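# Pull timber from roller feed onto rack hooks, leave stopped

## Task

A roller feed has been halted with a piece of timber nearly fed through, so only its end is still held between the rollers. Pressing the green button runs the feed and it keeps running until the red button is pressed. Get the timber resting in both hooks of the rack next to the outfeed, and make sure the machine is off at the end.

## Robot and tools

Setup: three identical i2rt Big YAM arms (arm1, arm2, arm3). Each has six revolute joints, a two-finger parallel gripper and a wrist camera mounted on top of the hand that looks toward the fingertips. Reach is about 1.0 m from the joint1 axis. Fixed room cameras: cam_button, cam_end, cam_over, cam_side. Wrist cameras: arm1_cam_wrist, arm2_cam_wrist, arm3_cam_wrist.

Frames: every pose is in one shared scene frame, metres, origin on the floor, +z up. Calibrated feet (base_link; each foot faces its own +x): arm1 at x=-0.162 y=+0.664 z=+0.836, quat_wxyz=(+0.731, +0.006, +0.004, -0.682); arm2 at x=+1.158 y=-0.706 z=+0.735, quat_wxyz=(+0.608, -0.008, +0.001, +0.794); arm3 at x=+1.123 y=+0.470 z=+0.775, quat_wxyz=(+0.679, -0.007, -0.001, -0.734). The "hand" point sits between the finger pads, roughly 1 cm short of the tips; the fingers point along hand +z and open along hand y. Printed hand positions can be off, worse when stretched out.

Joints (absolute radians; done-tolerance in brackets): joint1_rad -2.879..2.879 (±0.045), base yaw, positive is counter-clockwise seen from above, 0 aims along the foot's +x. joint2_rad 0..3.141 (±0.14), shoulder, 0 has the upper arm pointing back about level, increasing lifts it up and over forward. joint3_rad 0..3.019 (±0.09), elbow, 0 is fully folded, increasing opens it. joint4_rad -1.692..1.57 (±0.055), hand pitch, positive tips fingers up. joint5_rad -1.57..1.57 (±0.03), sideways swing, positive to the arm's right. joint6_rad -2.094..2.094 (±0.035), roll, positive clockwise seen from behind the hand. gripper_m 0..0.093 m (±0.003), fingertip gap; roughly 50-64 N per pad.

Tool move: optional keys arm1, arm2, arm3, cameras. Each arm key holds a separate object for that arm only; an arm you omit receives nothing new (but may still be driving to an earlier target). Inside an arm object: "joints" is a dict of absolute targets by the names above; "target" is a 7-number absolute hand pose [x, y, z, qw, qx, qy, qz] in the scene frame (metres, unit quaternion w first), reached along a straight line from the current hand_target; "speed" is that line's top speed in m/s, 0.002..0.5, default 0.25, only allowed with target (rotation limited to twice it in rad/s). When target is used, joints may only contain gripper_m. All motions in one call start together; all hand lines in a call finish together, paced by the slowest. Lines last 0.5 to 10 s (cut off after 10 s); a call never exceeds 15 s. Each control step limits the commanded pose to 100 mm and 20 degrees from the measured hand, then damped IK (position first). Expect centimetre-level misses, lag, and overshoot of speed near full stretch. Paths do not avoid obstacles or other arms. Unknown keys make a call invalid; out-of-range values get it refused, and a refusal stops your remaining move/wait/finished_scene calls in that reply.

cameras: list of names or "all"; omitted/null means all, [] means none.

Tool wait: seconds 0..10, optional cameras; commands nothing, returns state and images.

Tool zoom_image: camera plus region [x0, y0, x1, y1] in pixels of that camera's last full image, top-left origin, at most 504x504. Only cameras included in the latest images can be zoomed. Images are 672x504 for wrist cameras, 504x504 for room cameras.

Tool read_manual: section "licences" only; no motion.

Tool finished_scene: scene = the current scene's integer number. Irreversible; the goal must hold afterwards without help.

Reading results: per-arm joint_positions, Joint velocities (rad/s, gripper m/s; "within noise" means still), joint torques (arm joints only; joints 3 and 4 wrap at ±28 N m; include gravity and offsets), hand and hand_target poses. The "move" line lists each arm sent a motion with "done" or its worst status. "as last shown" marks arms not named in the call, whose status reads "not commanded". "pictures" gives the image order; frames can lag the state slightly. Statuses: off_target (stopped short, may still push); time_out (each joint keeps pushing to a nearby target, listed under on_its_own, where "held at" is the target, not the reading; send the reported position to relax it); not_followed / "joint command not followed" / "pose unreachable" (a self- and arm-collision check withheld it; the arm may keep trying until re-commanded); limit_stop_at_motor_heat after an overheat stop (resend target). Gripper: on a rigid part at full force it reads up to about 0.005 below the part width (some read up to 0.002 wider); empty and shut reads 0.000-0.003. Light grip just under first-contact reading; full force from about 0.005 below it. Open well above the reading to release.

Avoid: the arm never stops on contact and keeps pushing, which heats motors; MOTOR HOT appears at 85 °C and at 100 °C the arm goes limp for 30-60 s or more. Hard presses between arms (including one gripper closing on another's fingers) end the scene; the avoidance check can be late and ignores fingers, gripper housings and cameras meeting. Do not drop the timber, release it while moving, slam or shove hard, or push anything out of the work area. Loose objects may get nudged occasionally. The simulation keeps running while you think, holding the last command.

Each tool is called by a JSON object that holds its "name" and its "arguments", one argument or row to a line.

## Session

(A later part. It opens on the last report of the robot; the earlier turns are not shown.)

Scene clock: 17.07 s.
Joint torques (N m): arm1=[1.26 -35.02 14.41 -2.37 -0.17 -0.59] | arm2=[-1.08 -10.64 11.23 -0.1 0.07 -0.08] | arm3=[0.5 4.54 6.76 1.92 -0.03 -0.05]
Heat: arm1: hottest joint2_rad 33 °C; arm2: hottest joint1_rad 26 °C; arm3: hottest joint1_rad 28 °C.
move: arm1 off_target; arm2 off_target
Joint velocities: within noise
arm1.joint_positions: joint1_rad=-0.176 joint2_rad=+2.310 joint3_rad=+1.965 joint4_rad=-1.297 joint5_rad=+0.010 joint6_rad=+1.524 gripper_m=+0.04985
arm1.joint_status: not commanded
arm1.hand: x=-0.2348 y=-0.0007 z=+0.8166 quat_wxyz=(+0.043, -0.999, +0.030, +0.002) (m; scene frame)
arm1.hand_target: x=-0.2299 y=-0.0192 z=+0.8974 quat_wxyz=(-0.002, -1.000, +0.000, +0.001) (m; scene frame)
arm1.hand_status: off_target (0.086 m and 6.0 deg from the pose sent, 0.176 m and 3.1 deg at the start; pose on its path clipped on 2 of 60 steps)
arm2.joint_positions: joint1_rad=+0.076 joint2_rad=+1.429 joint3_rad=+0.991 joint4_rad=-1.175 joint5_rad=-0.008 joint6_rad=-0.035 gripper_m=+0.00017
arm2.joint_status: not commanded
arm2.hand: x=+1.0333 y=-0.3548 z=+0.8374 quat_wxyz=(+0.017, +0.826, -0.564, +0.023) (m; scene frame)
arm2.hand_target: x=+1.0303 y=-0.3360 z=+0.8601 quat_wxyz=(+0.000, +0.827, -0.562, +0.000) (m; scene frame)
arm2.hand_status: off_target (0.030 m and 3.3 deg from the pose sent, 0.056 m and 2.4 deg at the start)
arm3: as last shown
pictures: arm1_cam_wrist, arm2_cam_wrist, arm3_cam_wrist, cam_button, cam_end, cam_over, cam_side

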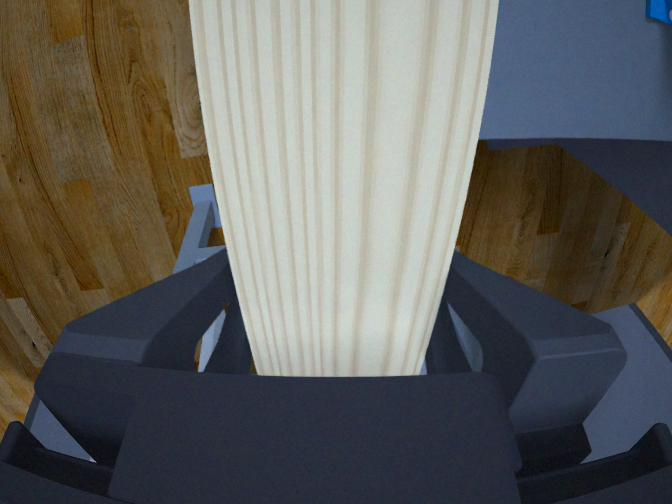

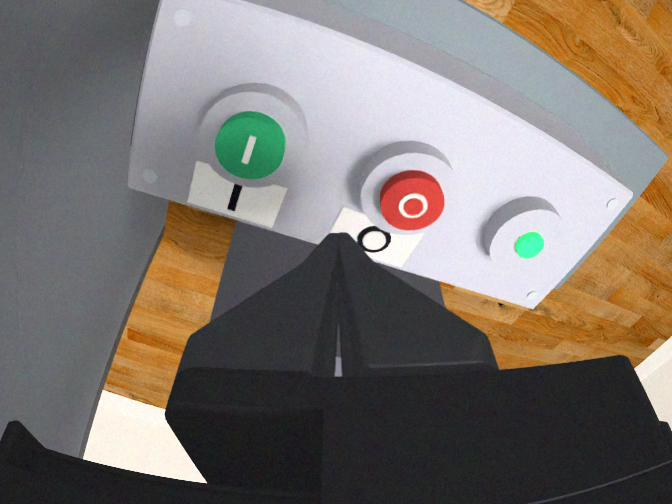

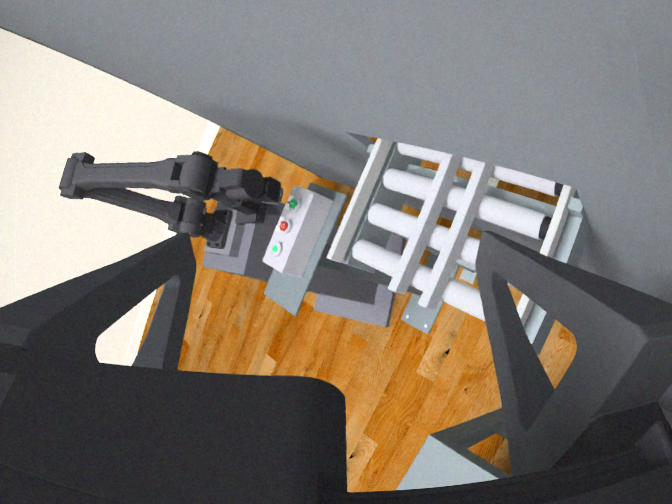

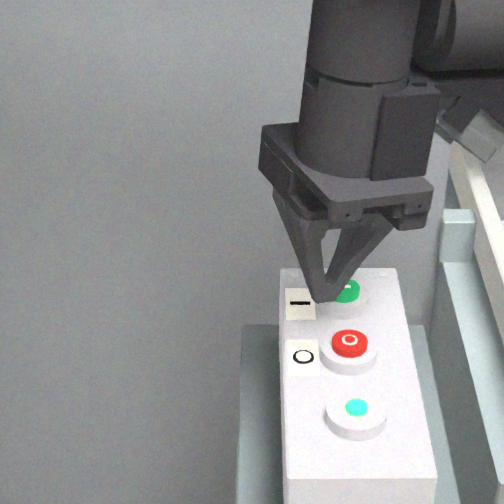

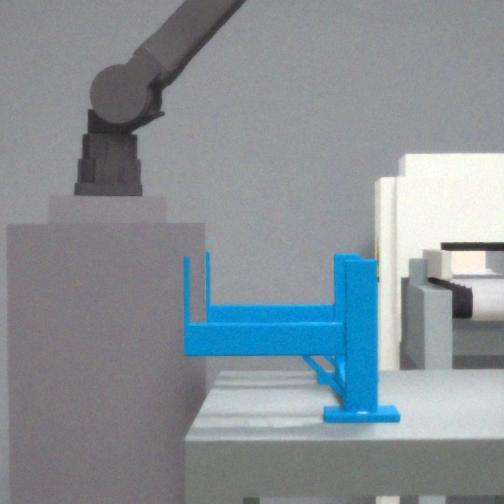

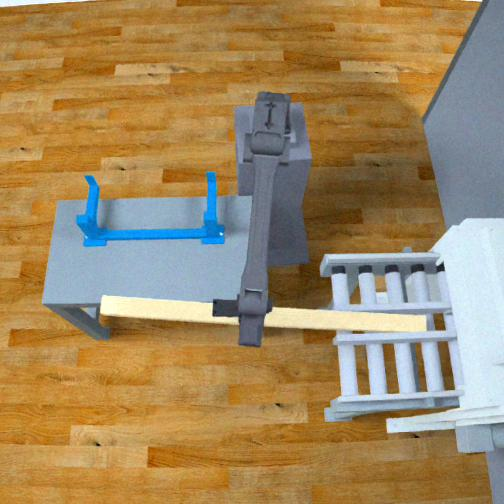

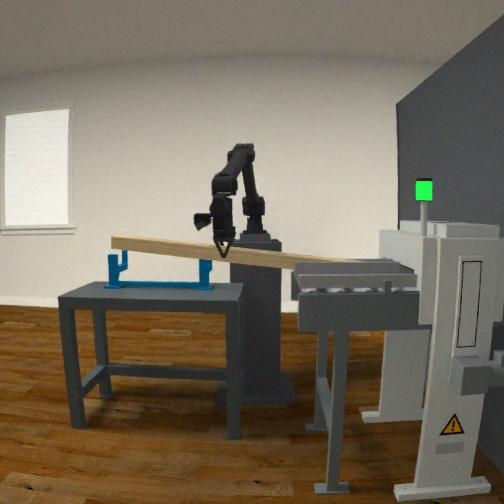

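{"name": "move", "arguments": {
  "arm1": {"target":[-0.3,0.0,1.05,0,1,0,0],"speed":0.12},
  "arm2": {"target":[1.054,-0.335,0.835,0,-0.827,0.562,0]}
}}

Scene clock: 20.80 s.
Joint torques (N m): arm1=[1.2 -32.73 16.64 -0.75 -0.23 -0.18] | arm2=[-0.67 -9.7 7.06 0.61 0 -0.07] | arm3=[0.5 4.48 6.76 1.92 -0.03 -0.05]
Heat: arm1: hottest joint2_rad 34 °C; arm2: hottest joint1_rad 26 °C; arm3: hottest joint1_rad 28 °C.
move: arm1 off_target; arm2 done
Joint velocities: within noise
arm1.joint_positions: joint1_rad=-0.277 joint2_rad=+2.203 joint3_rad=+2.204 joint4_rad=-1.662 joint5_rad=+0.008 joint6_rad=+1.380 gripper_m=+0.04985
arm1.joint_status: not commanded
arm1.hand: x=-0.2999 y=+0.0166 z=+0.9777 quat_wxyz=(+0.053, -0.999, +0.008, -0.006) (m; scene frame)
arm1.hand_target: x=-0.2989 y=+0.0055 z=+1.0485 quat_wxyz=(-0.008, -1.000, +0.000, +0.002) (m; scene frame)
arm1.hand_status: off_target (0.074 m and 6.2 deg from the pose sent, 0.242 m and 6.0 deg at the start; pose on its path clipped on 62 of 98 steps; a joint's target at an end of its range on 29 of 98 steps)
arm2.joint_positions: joint1_rad=+0.017 joint2_rad=+1.429 joint3_rad=+0.991 joint4_rad=-1.122 joint5_rad=-0.008 joint6_rad=-0.095 gripper_m=+0.00017
arm2.joint_status: not commanded
arm2.hand: x=+1.0506 y=-0.3356 z=+0.8372 quat_wxyz=(+0.001, +0.826, -0.563, +0.001) (m; scene frame)
arm2.hand_target: x=+1.0540 y=-0.3350 z=+0.8350 quat_wxyz=(+0.000, +0.827, -0.562, +0.000) (m; scene frame)
arm2.hand_status: done (0.004 m and 0.3 deg from the pose sent, 0.029 m and 3.3 deg at the start)
arm3.joint_positions: joint1_rad=-0.839 joint2_rad=+0.572 joint3_rad=+1.457 joint4_rad=-1.426 joint5_rad=-0.274 joint6_rad=+0.619 gripper_m=+0.09396
arm3.joint_status: not commanded
arm3.hand: x=+1.0077 y=+0.3249 z=+1.3418 quat_wxyz=(-0.390, -0.858, -0.083, +0.325) (m; scene frame)
arm3.hand_target: x=+1.0097 y=+0.3264 z=+1.3520 quat_wxyz=(-0.395, -0.851, -0.084, +0.334) (m; scene frame)
arm3.hand_status: not commanded
pictures: arm1_cam_wrist, arm2_cam_wrist, arm3_cam_wrist, cam_button, cam_end, cam_over, cam_side

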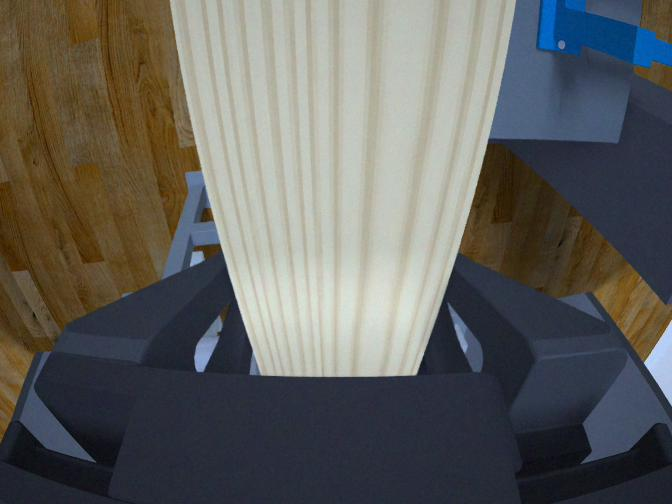

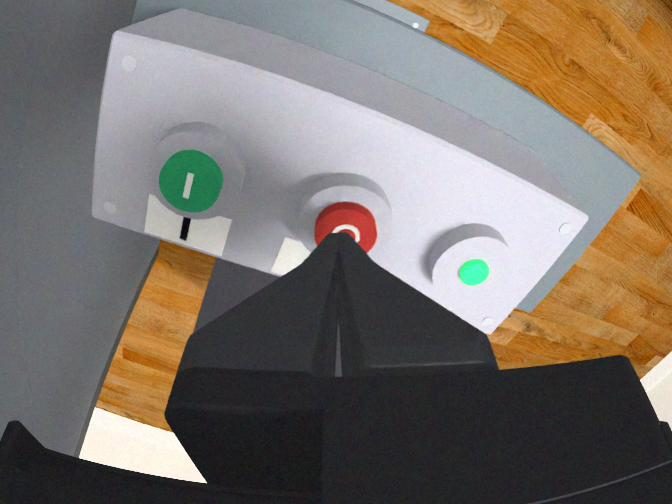

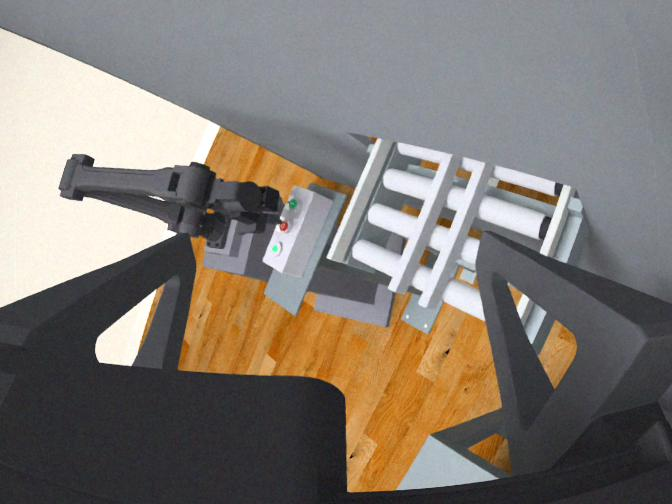

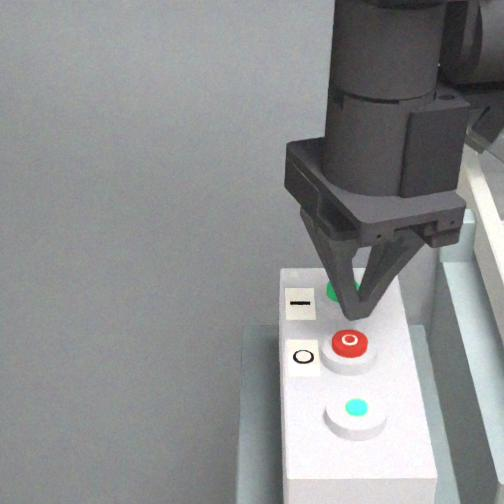

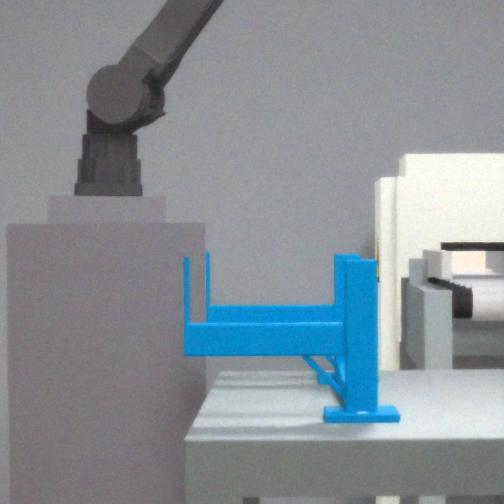

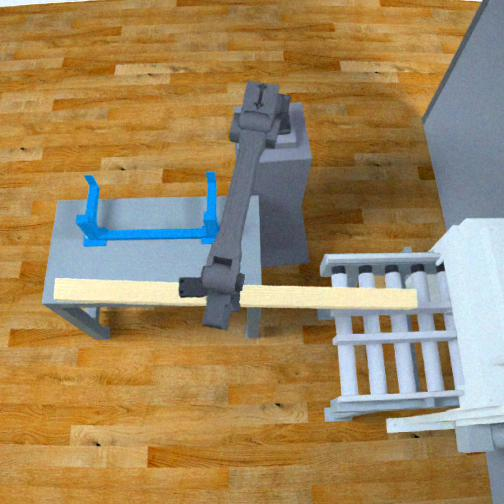

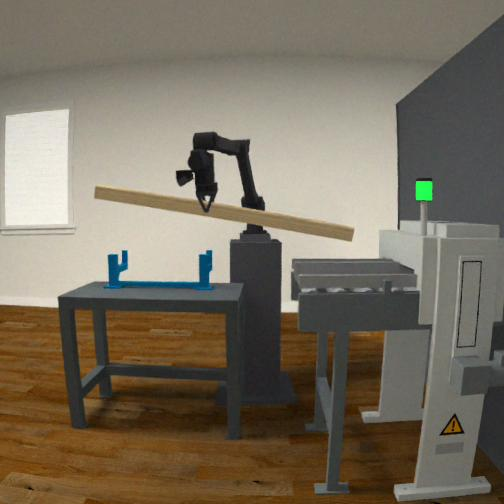

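{"name": "move", "arguments": {
  "arm1": {"target":[-0.5,0.2,1.05,0,0.997,0,0.078],"speed":0.15},
  "arm2": {"target":[1.055,-0.342,0.79,0,-0.827,0.562,0]}
}}

Scene clock: 23.87 s.
Joint torques (N m): arm1=[0.67 -31.03 10.66 -1.31 -0.56 -0.16] | arm2=[-0.73 -6.01 4.85 1.76 0.01 -0.03] | arm3=[0.5 4.54 6.78 1.92 -0.03 -0.05]
Heat: arm1: hottest joint2_rad 35 °C; arm2: hottest joint1_rad 26 °C; arm3: hottest joint1_rad 28 °C.
move: arm1 off_target; arm2 off_target
Joint velocities: within noise
arm1.joint_positions: joint1_rad=-0.745 joint2_rad=+1.983 joint3_rad=+1.870 joint4_rad=-1.608 joint5_rad=-0.117 joint6_rad=+0.908 gripper_m=+0.04984
arm1.joint_status: not commanded
arm1.hand: x=-0.5088 y=+0.1980 z=+0.9938 quat_wxyz=(+0.030, -0.995, +0.011, -0.093) (m; scene frame)
arm1.hand_target: x=-0.4995 y=+0.2009 z=+1.0475 quat_wxyz=(+0.000, -0.997, +0.000, -0.078) (m; scene frame)
arm1.hand_status: off_target (0.057 m and 4.1 deg from the pose sent, 0.281 m and 10.3 deg at the start)
arm2.joint_positions: joint1_rad=+0.017 joint2_rad=+1.430 joint3_rad=+0.932 joint4_rad=-1.017 joint5_rad=-0.008 joint6_rad=-0.095 gripper_m=+0.00017
arm2.joint_status: not commanded
arm2.hand: x=+1.0505 y=-0.3346 z=+0.8172 quat_wxyz=(-0.013, +0.826, -0.563, -0.016) (m; scene frame)
arm2.hand_target: x=+1.0553 y=-0.3434 z=+0.7916 quat_wxyz=(+0.000, +0.827, -0.562, +0.000) (m; scene frame)
arm2.hand_status: off_target (0.029 m and 2.4 deg from the pose sent, 0.048 m and 0.2 deg at the start)
arm3: as last shown
pictures: arm1_cam_wrist, arm2_cam_wrist, arm3_cam_wrist, cam_button, cam_end, cam_over, cam_side

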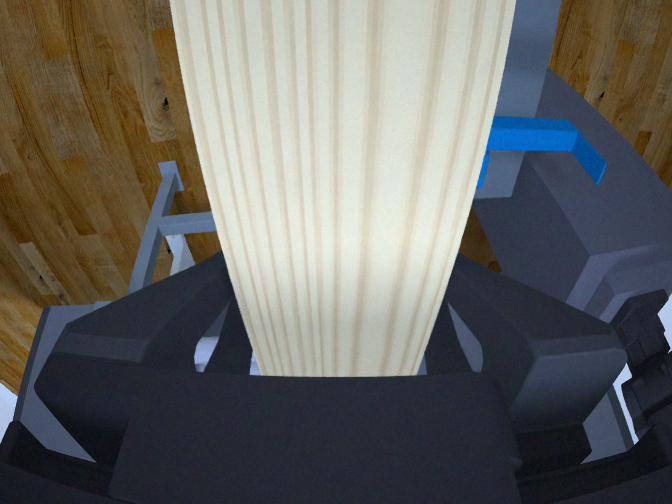

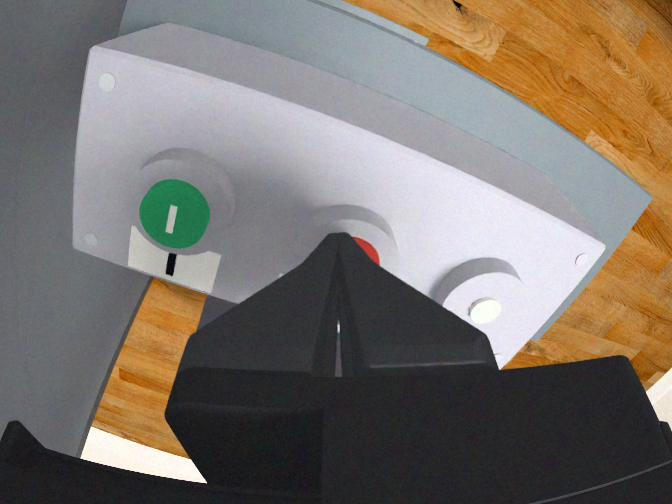

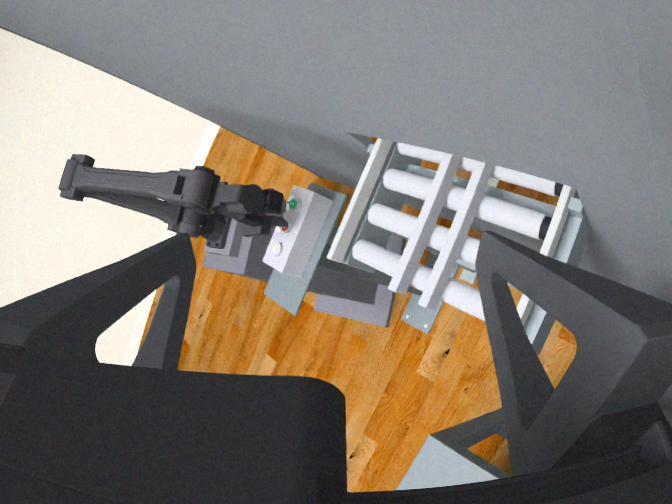

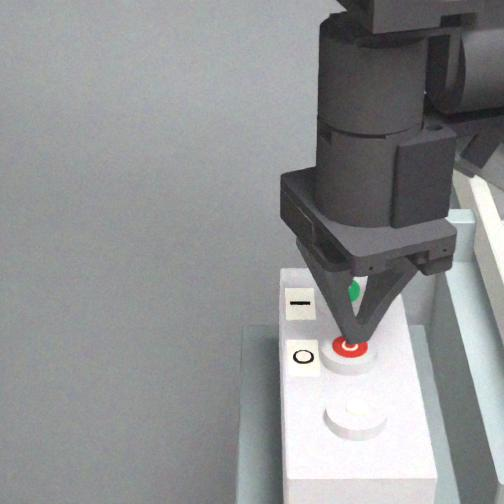

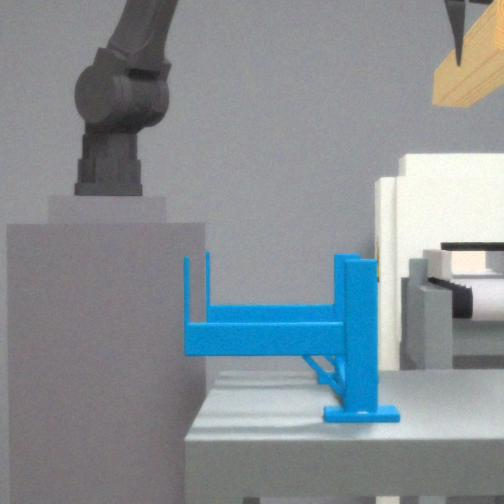

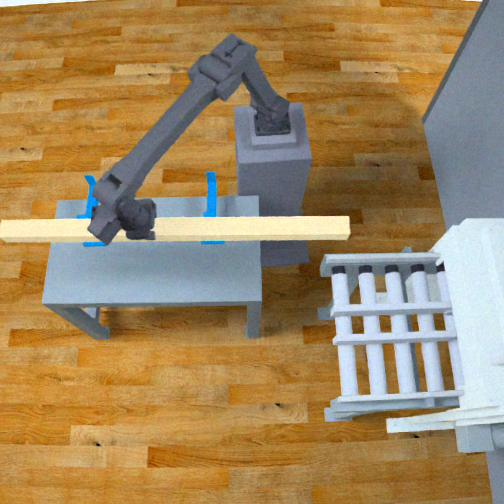

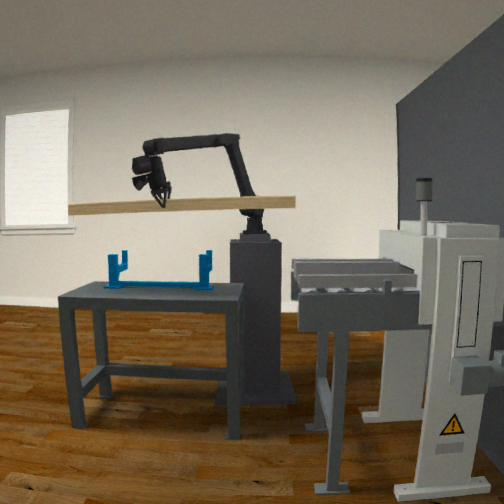

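{"name": "move", "arguments": {
  "arm1": {"target":[-0.65,0.39,0.99,0,0.997,0,0.078],"speed":0.15},
  "arm2": {"target":[1.05,-0.335,0.88,0,-0.827,0.562,0],"speed":0.1}
}}

{"name": "zoom_image", "arguments": {
  "camera": "cam_side",
  "region": [50, 150, 350, 300]
}}

Scene clock: 32.57 s.
Joint torques (N m): arm1=[1.38 -26.7 10.96 -0.24 -0.32 -0.18] | arm2=[-0.15 -10.34 11.43 -0.23 0.01 0.02] | arm3=[0.5 4.54 6.78 1.91 -0.03 -0.05]
Heat: arm1: hottest joint2_rad 39 °C; arm2: hottest joint1_rad 26 °C; arm3: hottest joint1_rad 28 °C.
move: arm1 off_target; arm2 off_target
Joint velocities: within noise
arm1.joint_positions: joint1_rad=-1.162 joint2_rad=+1.952 joint3_rad=+1.720 joint4_rad=-1.524 joint5_rad=-0.076 joint6_rad=+0.489 gripper_m=+0.04984
arm1.joint_status: not commanded
arm1.hand: x=-0.6463 y=+0.3969 z=+0.9588 quat_wxyz=(+0.017, -0.995, +0.010, -0.101) (m; scene frame)
arm1.hand_target: x=-0.6492 y=+0.3904 z=+0.9897 quat_wxyz=(+0.000, -0.997, +0.000, -0.078) (m; scene frame)
arm1.hand_status: off_target (0.032 m and 3.5 deg from the pose sent, 0.238 m and 4.1 deg at the start)
arm2.joint_positions: joint1_rad=+0.017 joint2_rad=+1.394 joint3_rad=+1.011 joint4_rad=-1.231 joint5_rad=-0.008 joint6_rad=-0.095 gripper_m=+0.00017
arm2.joint_status: not commanded
arm2.hand: x=+1.0553 y=-0.3527 z=+0.8571 quat_wxyz=(+0.018, +0.826, -0.563, +0.022) (m; scene frame)
arm2.hand_target: x=+1.0503 y=-0.3360 z=+0.8800 quat_wxyz=(+0.000, +0.827, -0.562, +0.000) (m; scene frame)
arm2.hand_status: off_target (0.029 m and 3.3 deg from the pose sent, 0.063 m and 2.4 deg at the start)
arm3: as last shown
pictures: arm1_cam_wrist, arm2_cam_wrist, arm3_cam_wrist, cam_button, cam_end, cam_over, cam_side

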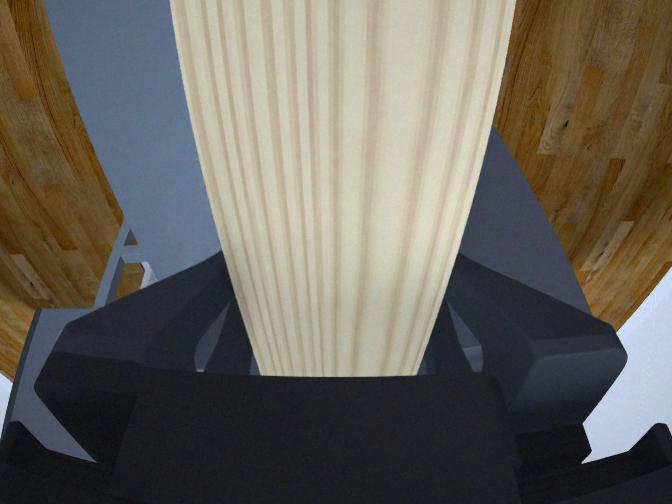

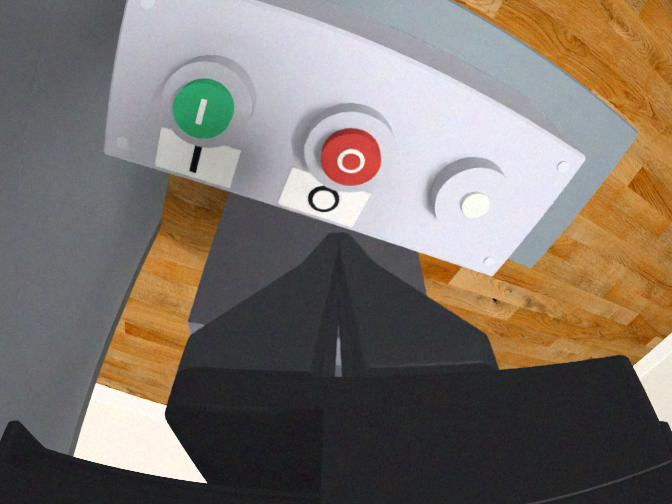

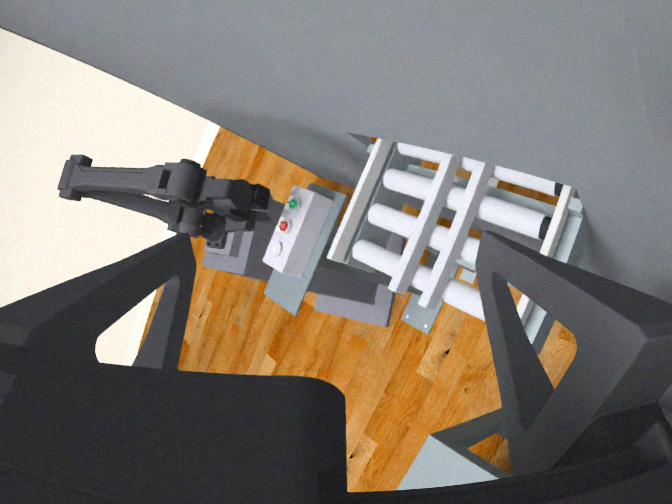

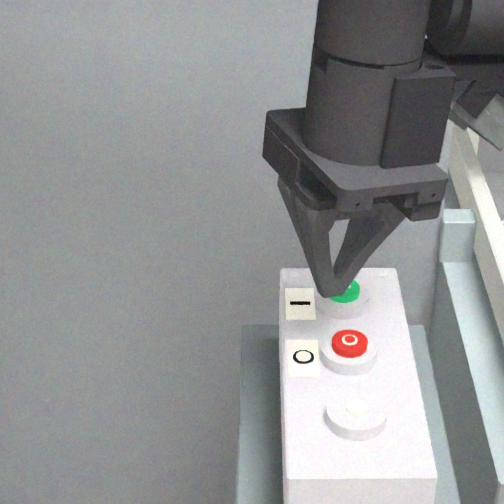

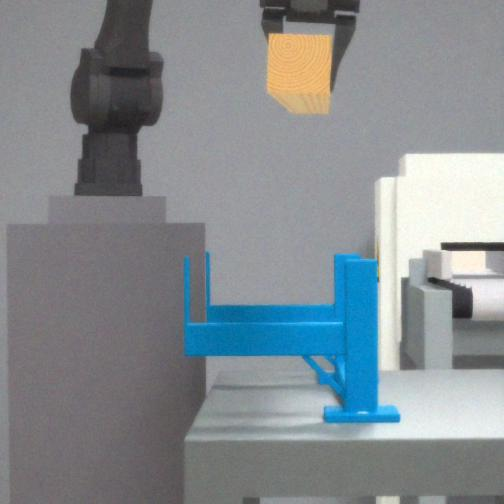

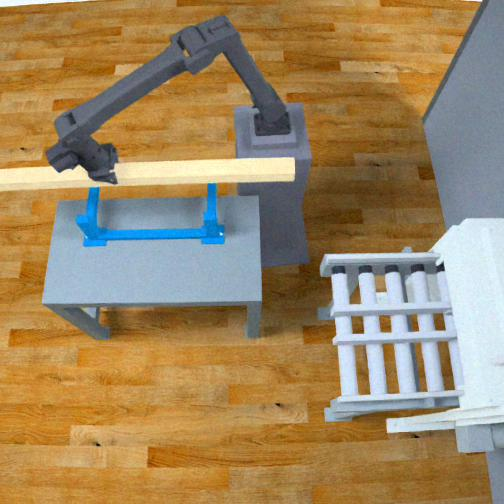

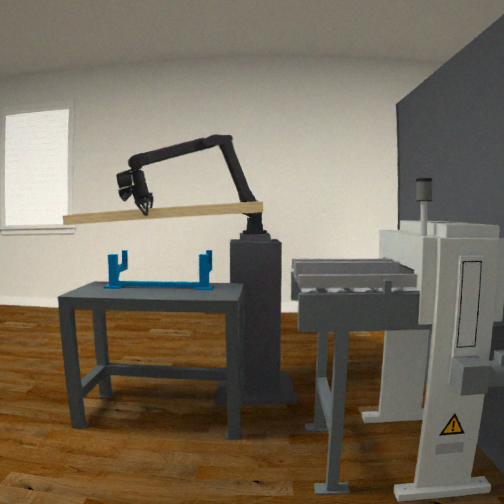

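Scaled by 1.680 from the camera's 504x504 image, which has a finer 720x720 frame.

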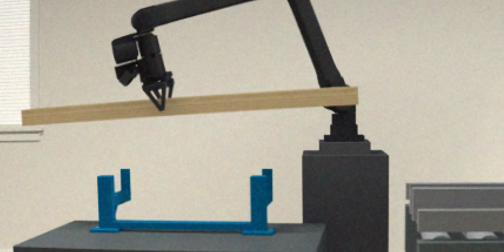

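{"name": "move", "arguments": {
  "arm1": {"target":[-0.65,0.427,0.885,0,0.998,0,0.06],"speed":0.12},
  "cameras": ["cam_end","cam_side","cam_over","arm1_cam_wrist"]
}}

{"name": "zoom_image", "arguments": {
  "camera": "cam_side",
  "region": [50, 150, 350, 300]
}}

Scene clock: 34.47 s.
Joint torques (N m): arm1=[0.32 -26.34 9.24 -0.27 -0.21 -0.17] | arm2=[-0.03 -10.46 11.41 -0.2 0.03 0.01] | arm3=[0.5 4.54 6.76 1.94 -0.03 -0.05]
Heat: arm1: hottest joint2_rad 38 °C; arm2: hottest joint1_rad 26 °C; arm3: hottest joint1_rad 28 °C.
move: arm1 off_target
Joint velocities: within noise
arm1.joint_positions: joint1_rad=-1.203 joint2_rad=+1.985 joint3_rad=+1.480 joint4_rad=-1.221 joint5_rad=-0.057 joint6_rad=+0.442 gripper_m=+0.04984
arm1.joint_status: not commanded
arm1.hand: x=-0.6402 y=+0.4300 z=+0.8540 quat_wxyz=(+0.015, -0.996, +0.005, -0.084) (m; scene frame)
arm1.hand_target: x=-0.6495 y=+0.4273 z=+0.8845 quat_wxyz=(+0.000, -0.998, +0.000, -0.060) (m; scene frame)
arm1.hand_status: off_target (0.033 m and 3.3 deg from the pose sent, 0.080 m and 5.2 deg at the start)
arm2, arm3: as last shown
arm2.hand: x=+1.0553 y=-0.3528 z=+0.8571 quat_wxyz=(+0.018, +0.826, -0.563, +0.022) (m; scene frame)
pictures: arm1_cam_wrist, cam_end, cam_over, cam_side

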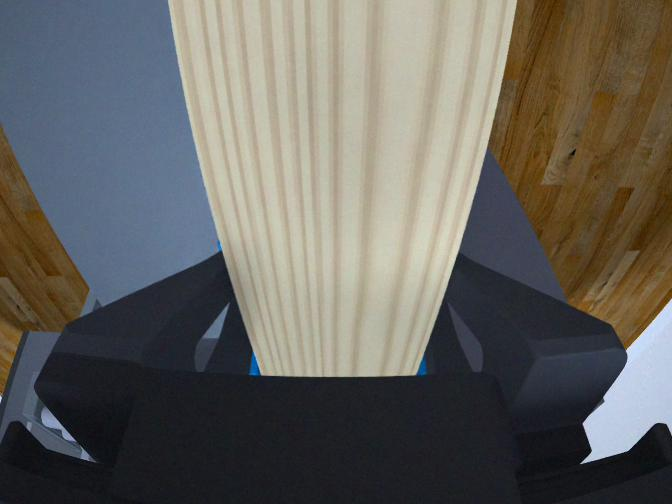

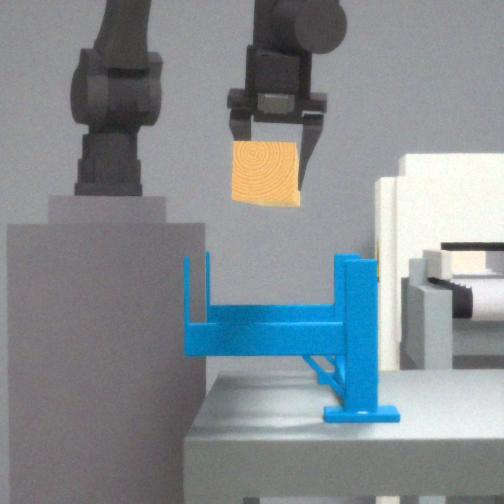

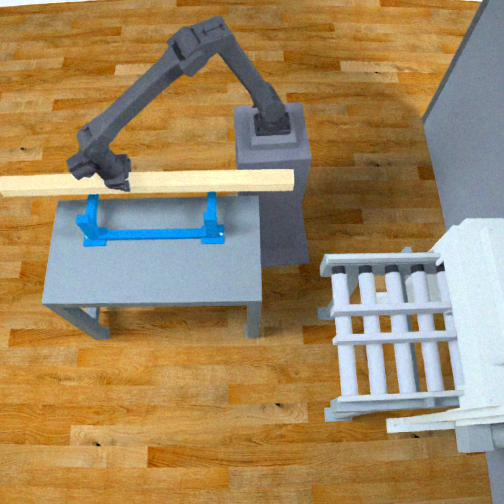

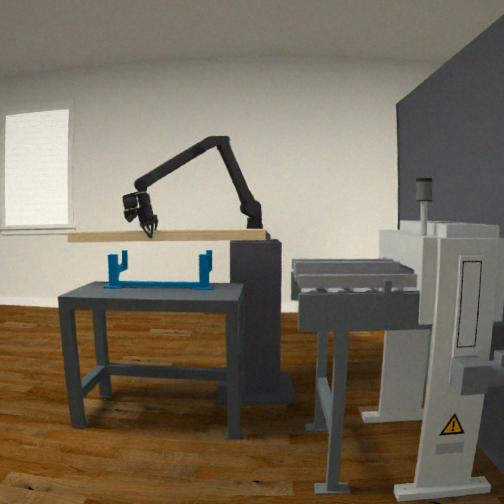

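Scaled by 1.680 from the camera's 504x504 image, which has a finer 720x720 frame.

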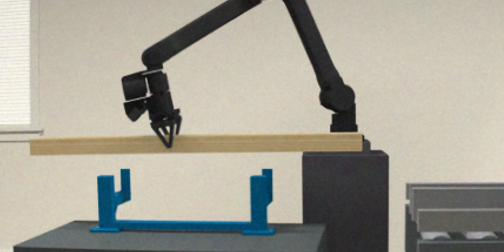

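{"name": "move", "arguments": {
  "arm1": {"target":[-0.65,0.436,0.81,0,0.998,0,0.06],"speed":0.1},
  "cameras": ["cam_end","cam_side"]
}}

{"name": "zoom_image", "arguments": {
  "camera": "cam_side",
  "region": [50, 150, 350, 300]
}}

Scene clock: 35.90 s.
Joint torques (N m): arm1=[0.38 -25.88 8.29 -0.34 -0.17 -0.2] | arm2=[0.03 -10.34 11.47 -0.29 0 0.02] | arm3=[0.5 4.48 6.78 1.92 -0.03 -0.05]
Heat: arm1: hottest joint2_rad 39 °C; arm2: hottest joint1_rad 26 °C; arm3: hottest joint1_rad 28 °C.
move: arm1 off_target
Joint velocities: within noise
arm1.joint_positions: joint1_rad=-1.213 joint2_rad=+2.077 joint3_rad=+1.406 joint4_rad=-1.055 joint5_rad=-0.057 joint6_rad=+0.429 gripper_m=+0.04984
arm1.joint_status: not commanded
arm1.hand: x=-0.6364 y=+0.4386 z=+0.7806 quat_wxyz=(+0.014, -0.996, +0.004, -0.083) (m; scene frame)
arm1.hand_target: x=-0.6493 y=+0.4362 z=+0.8096 quat_wxyz=(+0.000, -0.998, +0.000, -0.060) (m; scene frame)
arm1.hand_status: off_target (0.032 m and 3.2 deg from the pose sent, 0.046 m and 3.3 deg at the start)
arm2, arm3: as last shown
pictures: cam_end, cam_side

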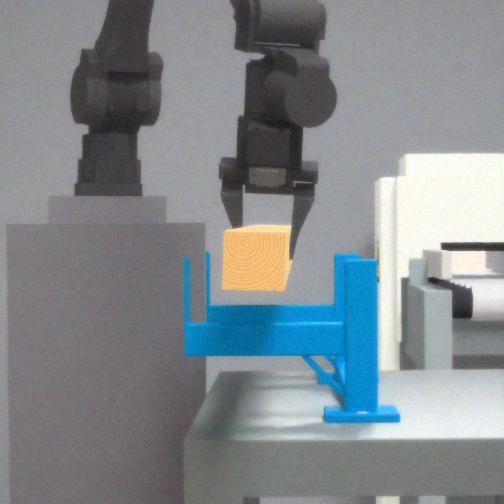

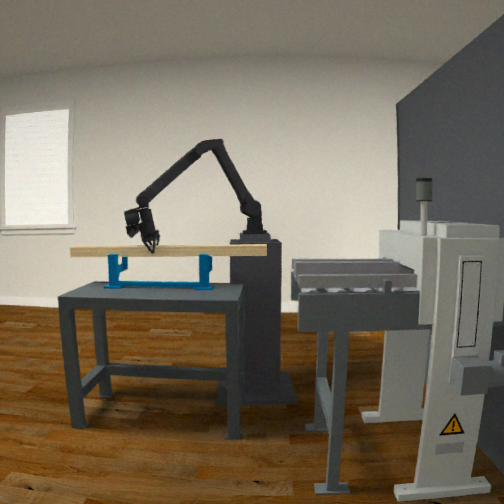

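Scaled by 1.680 from the camera's 504x504 image, which has a finer 720x720 frame.

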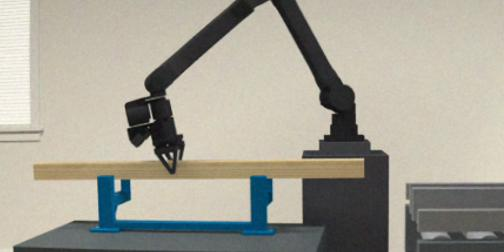

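{"name": "move", "arguments": {
  "arm1": {"target":[-0.65,0.434,0.768,0,0.998,0,0.06],"speed":0.05},
  "cameras": ["cam_end","cam_side"]
}}

{"name": "zoom_image", "arguments": {
  "camera": "cam_side",
  "region": [50, 150, 350, 300]
}}

Scene clock: 37.37 s.
Joint torques (N m): arm1=[0.97 -25.7 7.39 -0.06 -0.22 -0.14] | arm2=[0.15 -10.29 11.43 -0.25 -0.01 0.03] | arm3=[0.5 4.54 6.78 1.92 -0.03 -0.05]
Heat: arm1: hottest joint2_rad 39 °C; arm2: hottest joint3_rad 27 °C; arm3: hottest joint1_rad 28 °C.
move: arm1 off_target
Joint velocities: within noise
arm1.joint_positions: joint1_rad=-1.213 joint2_rad=+2.140 joint3_rad=+1.394 joint4_rad=-0.973 joint5_rad=-0.057 joint6_rad=+0.429 gripper_m=+0.04984
arm1.joint_status: not commanded
arm1.hand: x=-0.6379 y=+0.4385 z=+0.7429 quat_wxyz=(+0.012, -0.997, +0.003, -0.080) (m; scene frame)
arm1.hand_target: x=-0.6496 y=+0.4341 z=+0.7677 quat_wxyz=(+0.000, -0.998, +0.000, -0.060) (m; scene frame)
arm1.hand_status: off_target (0.028 m and 2.7 deg from the pose sent, 0.019 m and 3.2 deg at the start)
arm2, arm3: as last shown
pictures: cam_end, cam_side

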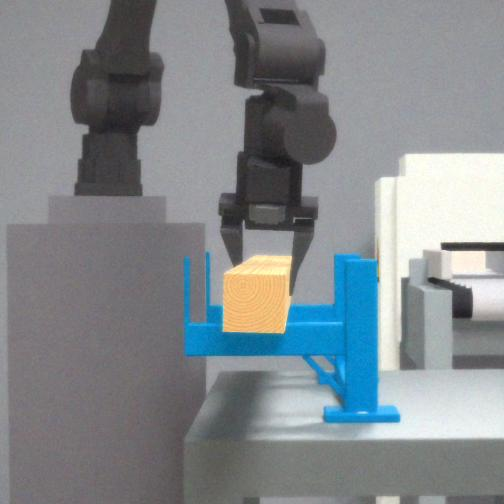

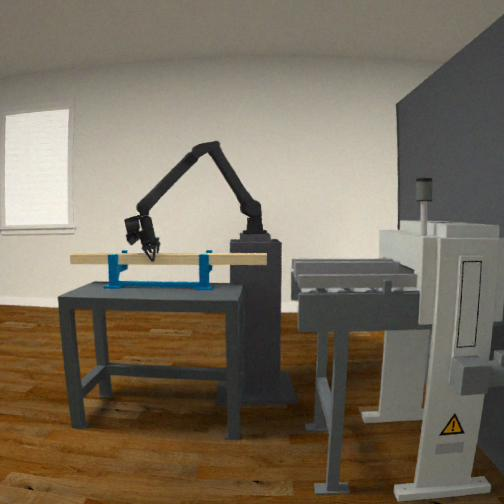

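Scaled by 1.680 from the camera's 504x504 image, which has a finer 720x720 frame.

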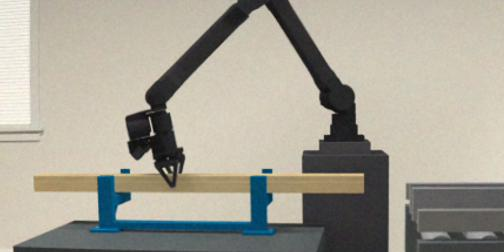

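{"name": "move", "arguments": {
  "arm1": {"target":[-0.645,0.434,0.75,0,0.998,0,0.06],"speed":0.05},
  "cameras": ["cam_end","cam_side"]
}}

{"name": "zoom_image", "arguments": {
  "camera": "cam_side",
  "region": [50, 150, 350, 300]
}}

Scene clock: 38.40 s.
Joint torques (N m): arm1=[1.61 -24.47 6.75 0.46 -0.16 -0.11] | arm2=[-0.03 -10.17 11.4 -0.27 0.02 0.01] | arm3=[0.5 4.54 6.78 1.92 -0.03 -0.05]
Heat: arm1: hottest joint2_rad 38 °C; arm2: hottest joint3_rad 27 °C; arm3: hottest joint1_rad 28 °C.
move: arm1 off_target
Joint velocities: within noise
arm1.joint_positions: joint1_rad=-1.213 joint2_rad=+2.145 joint3_rad=+1.381 joint4_rad=-0.941 joint5_rad=-0.059 joint6_rad=+0.429 gripper_m=+0.04984
arm1.joint_status: not commanded
arm1.hand: x=-0.6379 y=+0.4382 z=+0.7361 quat_wxyz=(+0.009, -0.997, +0.003, -0.074) (m; scene frame)
arm1.hand_target: x=-0.6448 y=+0.4340 z=+0.7498 quat_wxyz=(+0.000, -0.998, +0.000, -0.060) (m; scene frame)
arm1.hand_status: off_target (0.016 m and 1.9 deg from the pose sent, 0.011 m and 2.7 deg at the start)
arm2, arm3: as last shown
pictures: cam_end, cam_side

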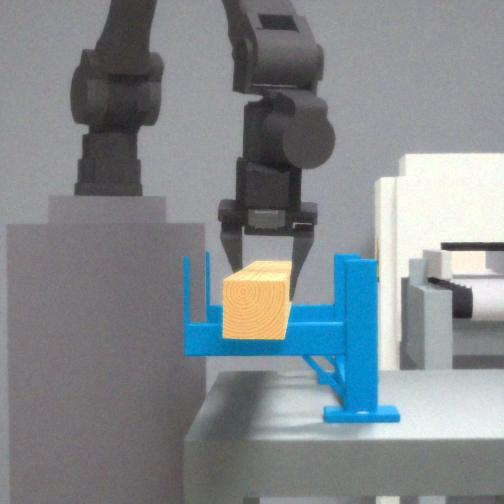

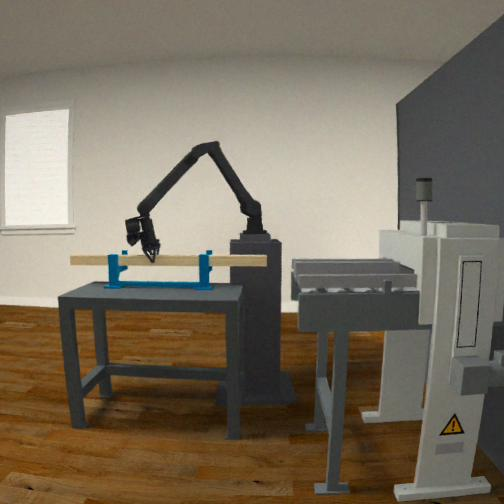

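Scaled by 1.680 from the camera's 504x504 image, which has a finer 720x720 frame.

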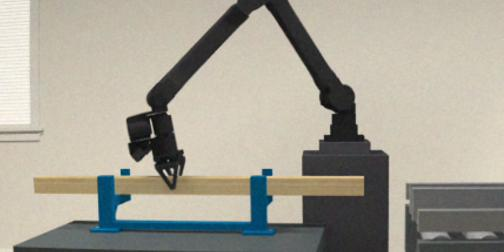

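{"name": "move", "arguments": {
  "arm1": {"target":[-0.64,0.436,0.732,0,0.997,0,0.07],"speed":0.05},
  "cameras": ["cam_end","cam_side"]
}}

{"name": "zoom_image", "arguments": {
  "camera": "cam_side",
  "region": [50, 150, 350, 300]
}}

Scene clock: 39.43 s.
Joint torques (N m): arm1=[0.09 -22.24 6.45 0.76 -0.16 -0.08] | arm2=[0.03 -10.46 11.36 -0.21 0.02 0.03] | arm3=[0.5 4.48 6.78 1.92 -0.03 -0.06]
Heat: arm1: hottest joint2_rad 38 °C; arm2: hottest joint3_rad 27 °C; arm3: hottest joint1_rad 28 °C.
move: arm1 done
Joint velocities: within noise
arm1.joint_positions: joint1_rad=-1.213 joint2_rad=+2.145 joint3_rad=+1.379 joint4_rad=-0.931 joint5_rad=-0.068 joint6_rad=+0.425 gripper_m=+0.04984
arm1.joint_status: not commanded
arm1.hand: x=-0.6383 y=+0.4364 z=+0.7351 quat_wxyz=(+0.003, -0.997, +0.001, -0.072) (m; scene frame)
arm1.hand_target: x=-0.6398 y=+0.4360 z=+0.7319 quat_wxyz=(+0.000, -0.998, +0.000, -0.070) (m; scene frame)
arm1.hand_status: done (0.004 m and 0.4 deg from the pose sent, 0.005 m and 1.1 deg at the start)
arm2, arm3: as last shown
pictures: cam_end, cam_side

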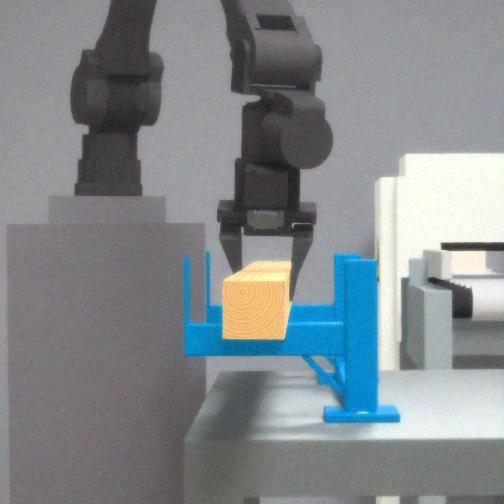

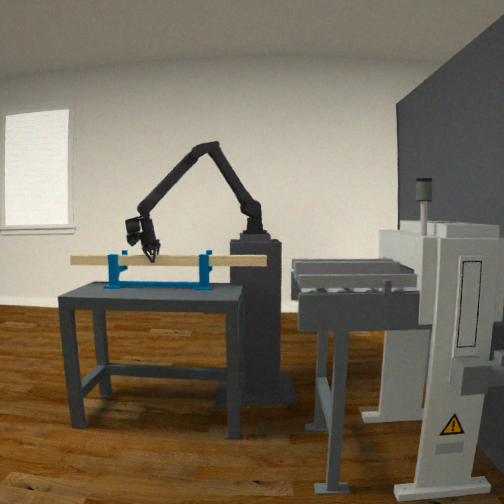

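Scaled by 1.680 from the camera's 504x504 image, which has a finer 720x720 frame.

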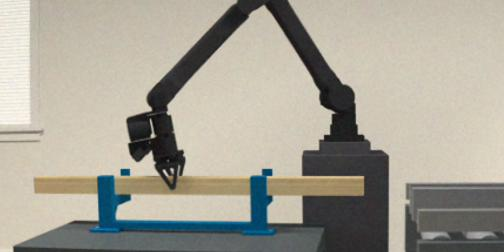

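Resting at z .735. Release, then lift.

{"name": "move", "arguments": {
  "arm1": {"joints":{"gripper_m":0.075}},
  "cameras": ["cam_end"]
}}

{"name": "move", "arguments": {
  "arm1": {"target":[-0.64,0.436,0.95,0,0.997,0,0.07],"speed":0.15},
  "cameras": ["cam_end","cam_side","cam_over","cam_button"]
}}

Scene clock: 40.07 s.
Joint torques (N m): arm1=[0.85 -22.48 6.63 0.91 -0.05 -0.07] | arm2=[-0.32 -10.46 11.41 -0.21 0 0.01] | arm3=[0.5 4.48 6.75 1.92 -0.03 -0.05]
Heat: arm1: hottest joint2_rad 38 °C; arm2: hottest joint3_rad 27 °C; arm3: hottest joint1_rad 28 °C.
move: arm1 done
Joint velocities: within noise
arm1.joint_positions: joint1_rad=-1.213 joint2_rad=+2.145 joint3_rad=+1.379 joint4_rad=-0.931 joint5_rad=-0.069 joint6_rad=+0.425 gripper_m=+0.07490
arm1.joint_status: all done
arm1.hand: x=-0.6382 y=+0.4362 z=+0.7351 quat_wxyz=(+0.002, -0.997, +0.001, -0.073) (m; scene frame)
arm1.hand_target: x=-0.6399 y=+0.4361 z=+0.7320 quat_wxyz=(+0.000, -0.998, +0.000, -0.070) (m; scene frame)
arm1.hand_status: not commanded
arm2: as last shown
arm3.joint_positions: joint1_rad=-0.839 joint2_rad=+0.572 joint3_rad=+1.457 joint4_rad=-1.426 joint5_rad=-0.274 joint6_rad=+0.619 gripper_m=+0.09396
arm3.joint_status: not commanded
arm3.hand: x=+1.0077 y=+0.3249 z=+1.3418 quat_wxyz=(-0.390, -0.858, -0.083, +0.325) (m; scene frame)
arm3.hand_target: x=+1.0097 y=+0.3264 z=+1.3520 quat_wxyz=(-0.395, -0.851, -0.084, +0.334) (m; scene frame)
arm3.hand_status: not commanded
pictures: cam_end

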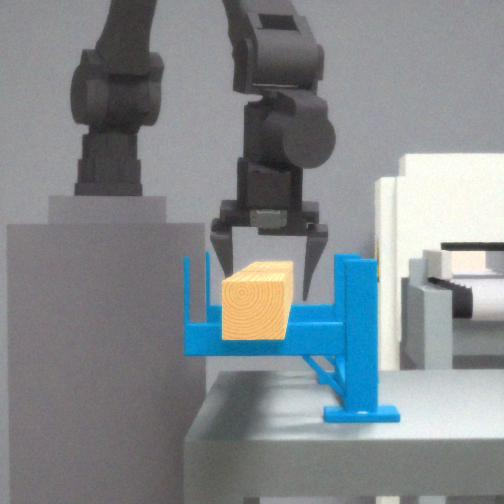

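Scene clock: 42.07 s.
Joint torques (N m): arm1=[0.44 -20.37 11.96 -0.4 -0.04 -0.13] | arm2=[0.15 -10.29 11.41 -0.18 -0.02 0.02] | arm3=[0.56 4.54 6.76 1.91 -0.03 -0.05]
Heat: arm1: hottest joint2_rad 38 °C; arm2: hottest joint3_rad 28 °C; arm3: hottest joint1_rad 28 °C.
move: arm1 off_target
Joint velocities: within noise
arm1.joint_positions: joint1_rad=-1.213 joint2_rad=+1.847 joint3_rad=+1.512 joint4_rad=-1.377 joint5_rad=-0.069 joint6_rad=+0.425 gripper_m=+0.07490
arm1.joint_status: not commanded
arm1.hand: x=-0.6276 y=+0.4381 z=+0.9399 quat_wxyz=(+0.005, -0.997, +0.002, -0.079) (m; scene frame)
arm1.hand_target: x=-0.6396 y=+0.4363 z=+0.9501 quat_wxyz=(+0.000, -0.998, +0.000, -0.070) (m; scene frame)
arm1.hand_status: off_target (0.016 m and 1.2 deg from the pose sent, 0.215 m and 0.4 deg at the start)
arm2, arm3: as last shown
pictures: cam_button, cam_end, cam_over, cam_side

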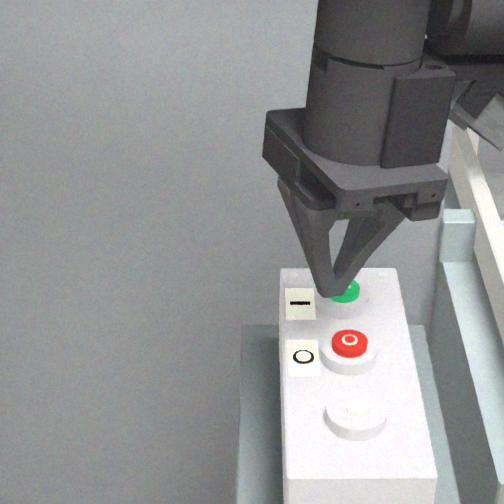

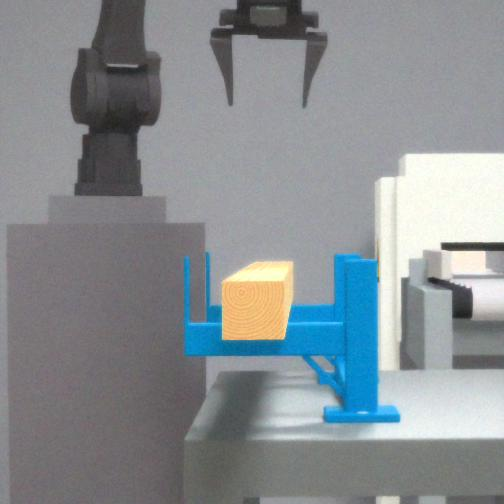

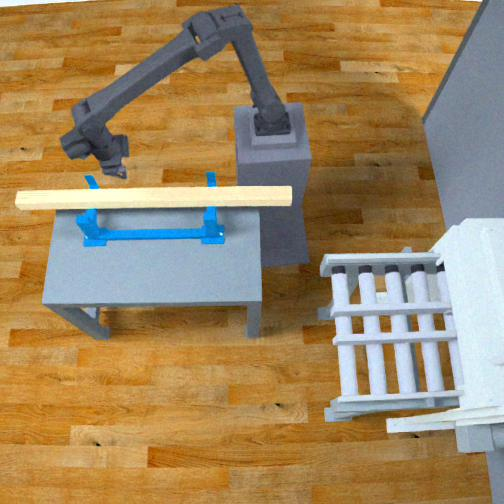

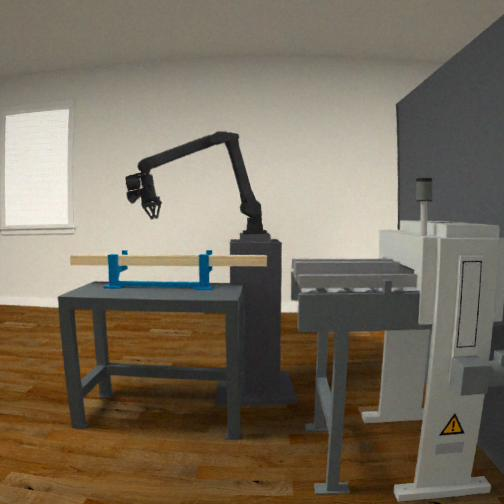

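{"name": "finished_scene", "arguments": {
  "scene": 2
}}

The scene is finished: the task was done.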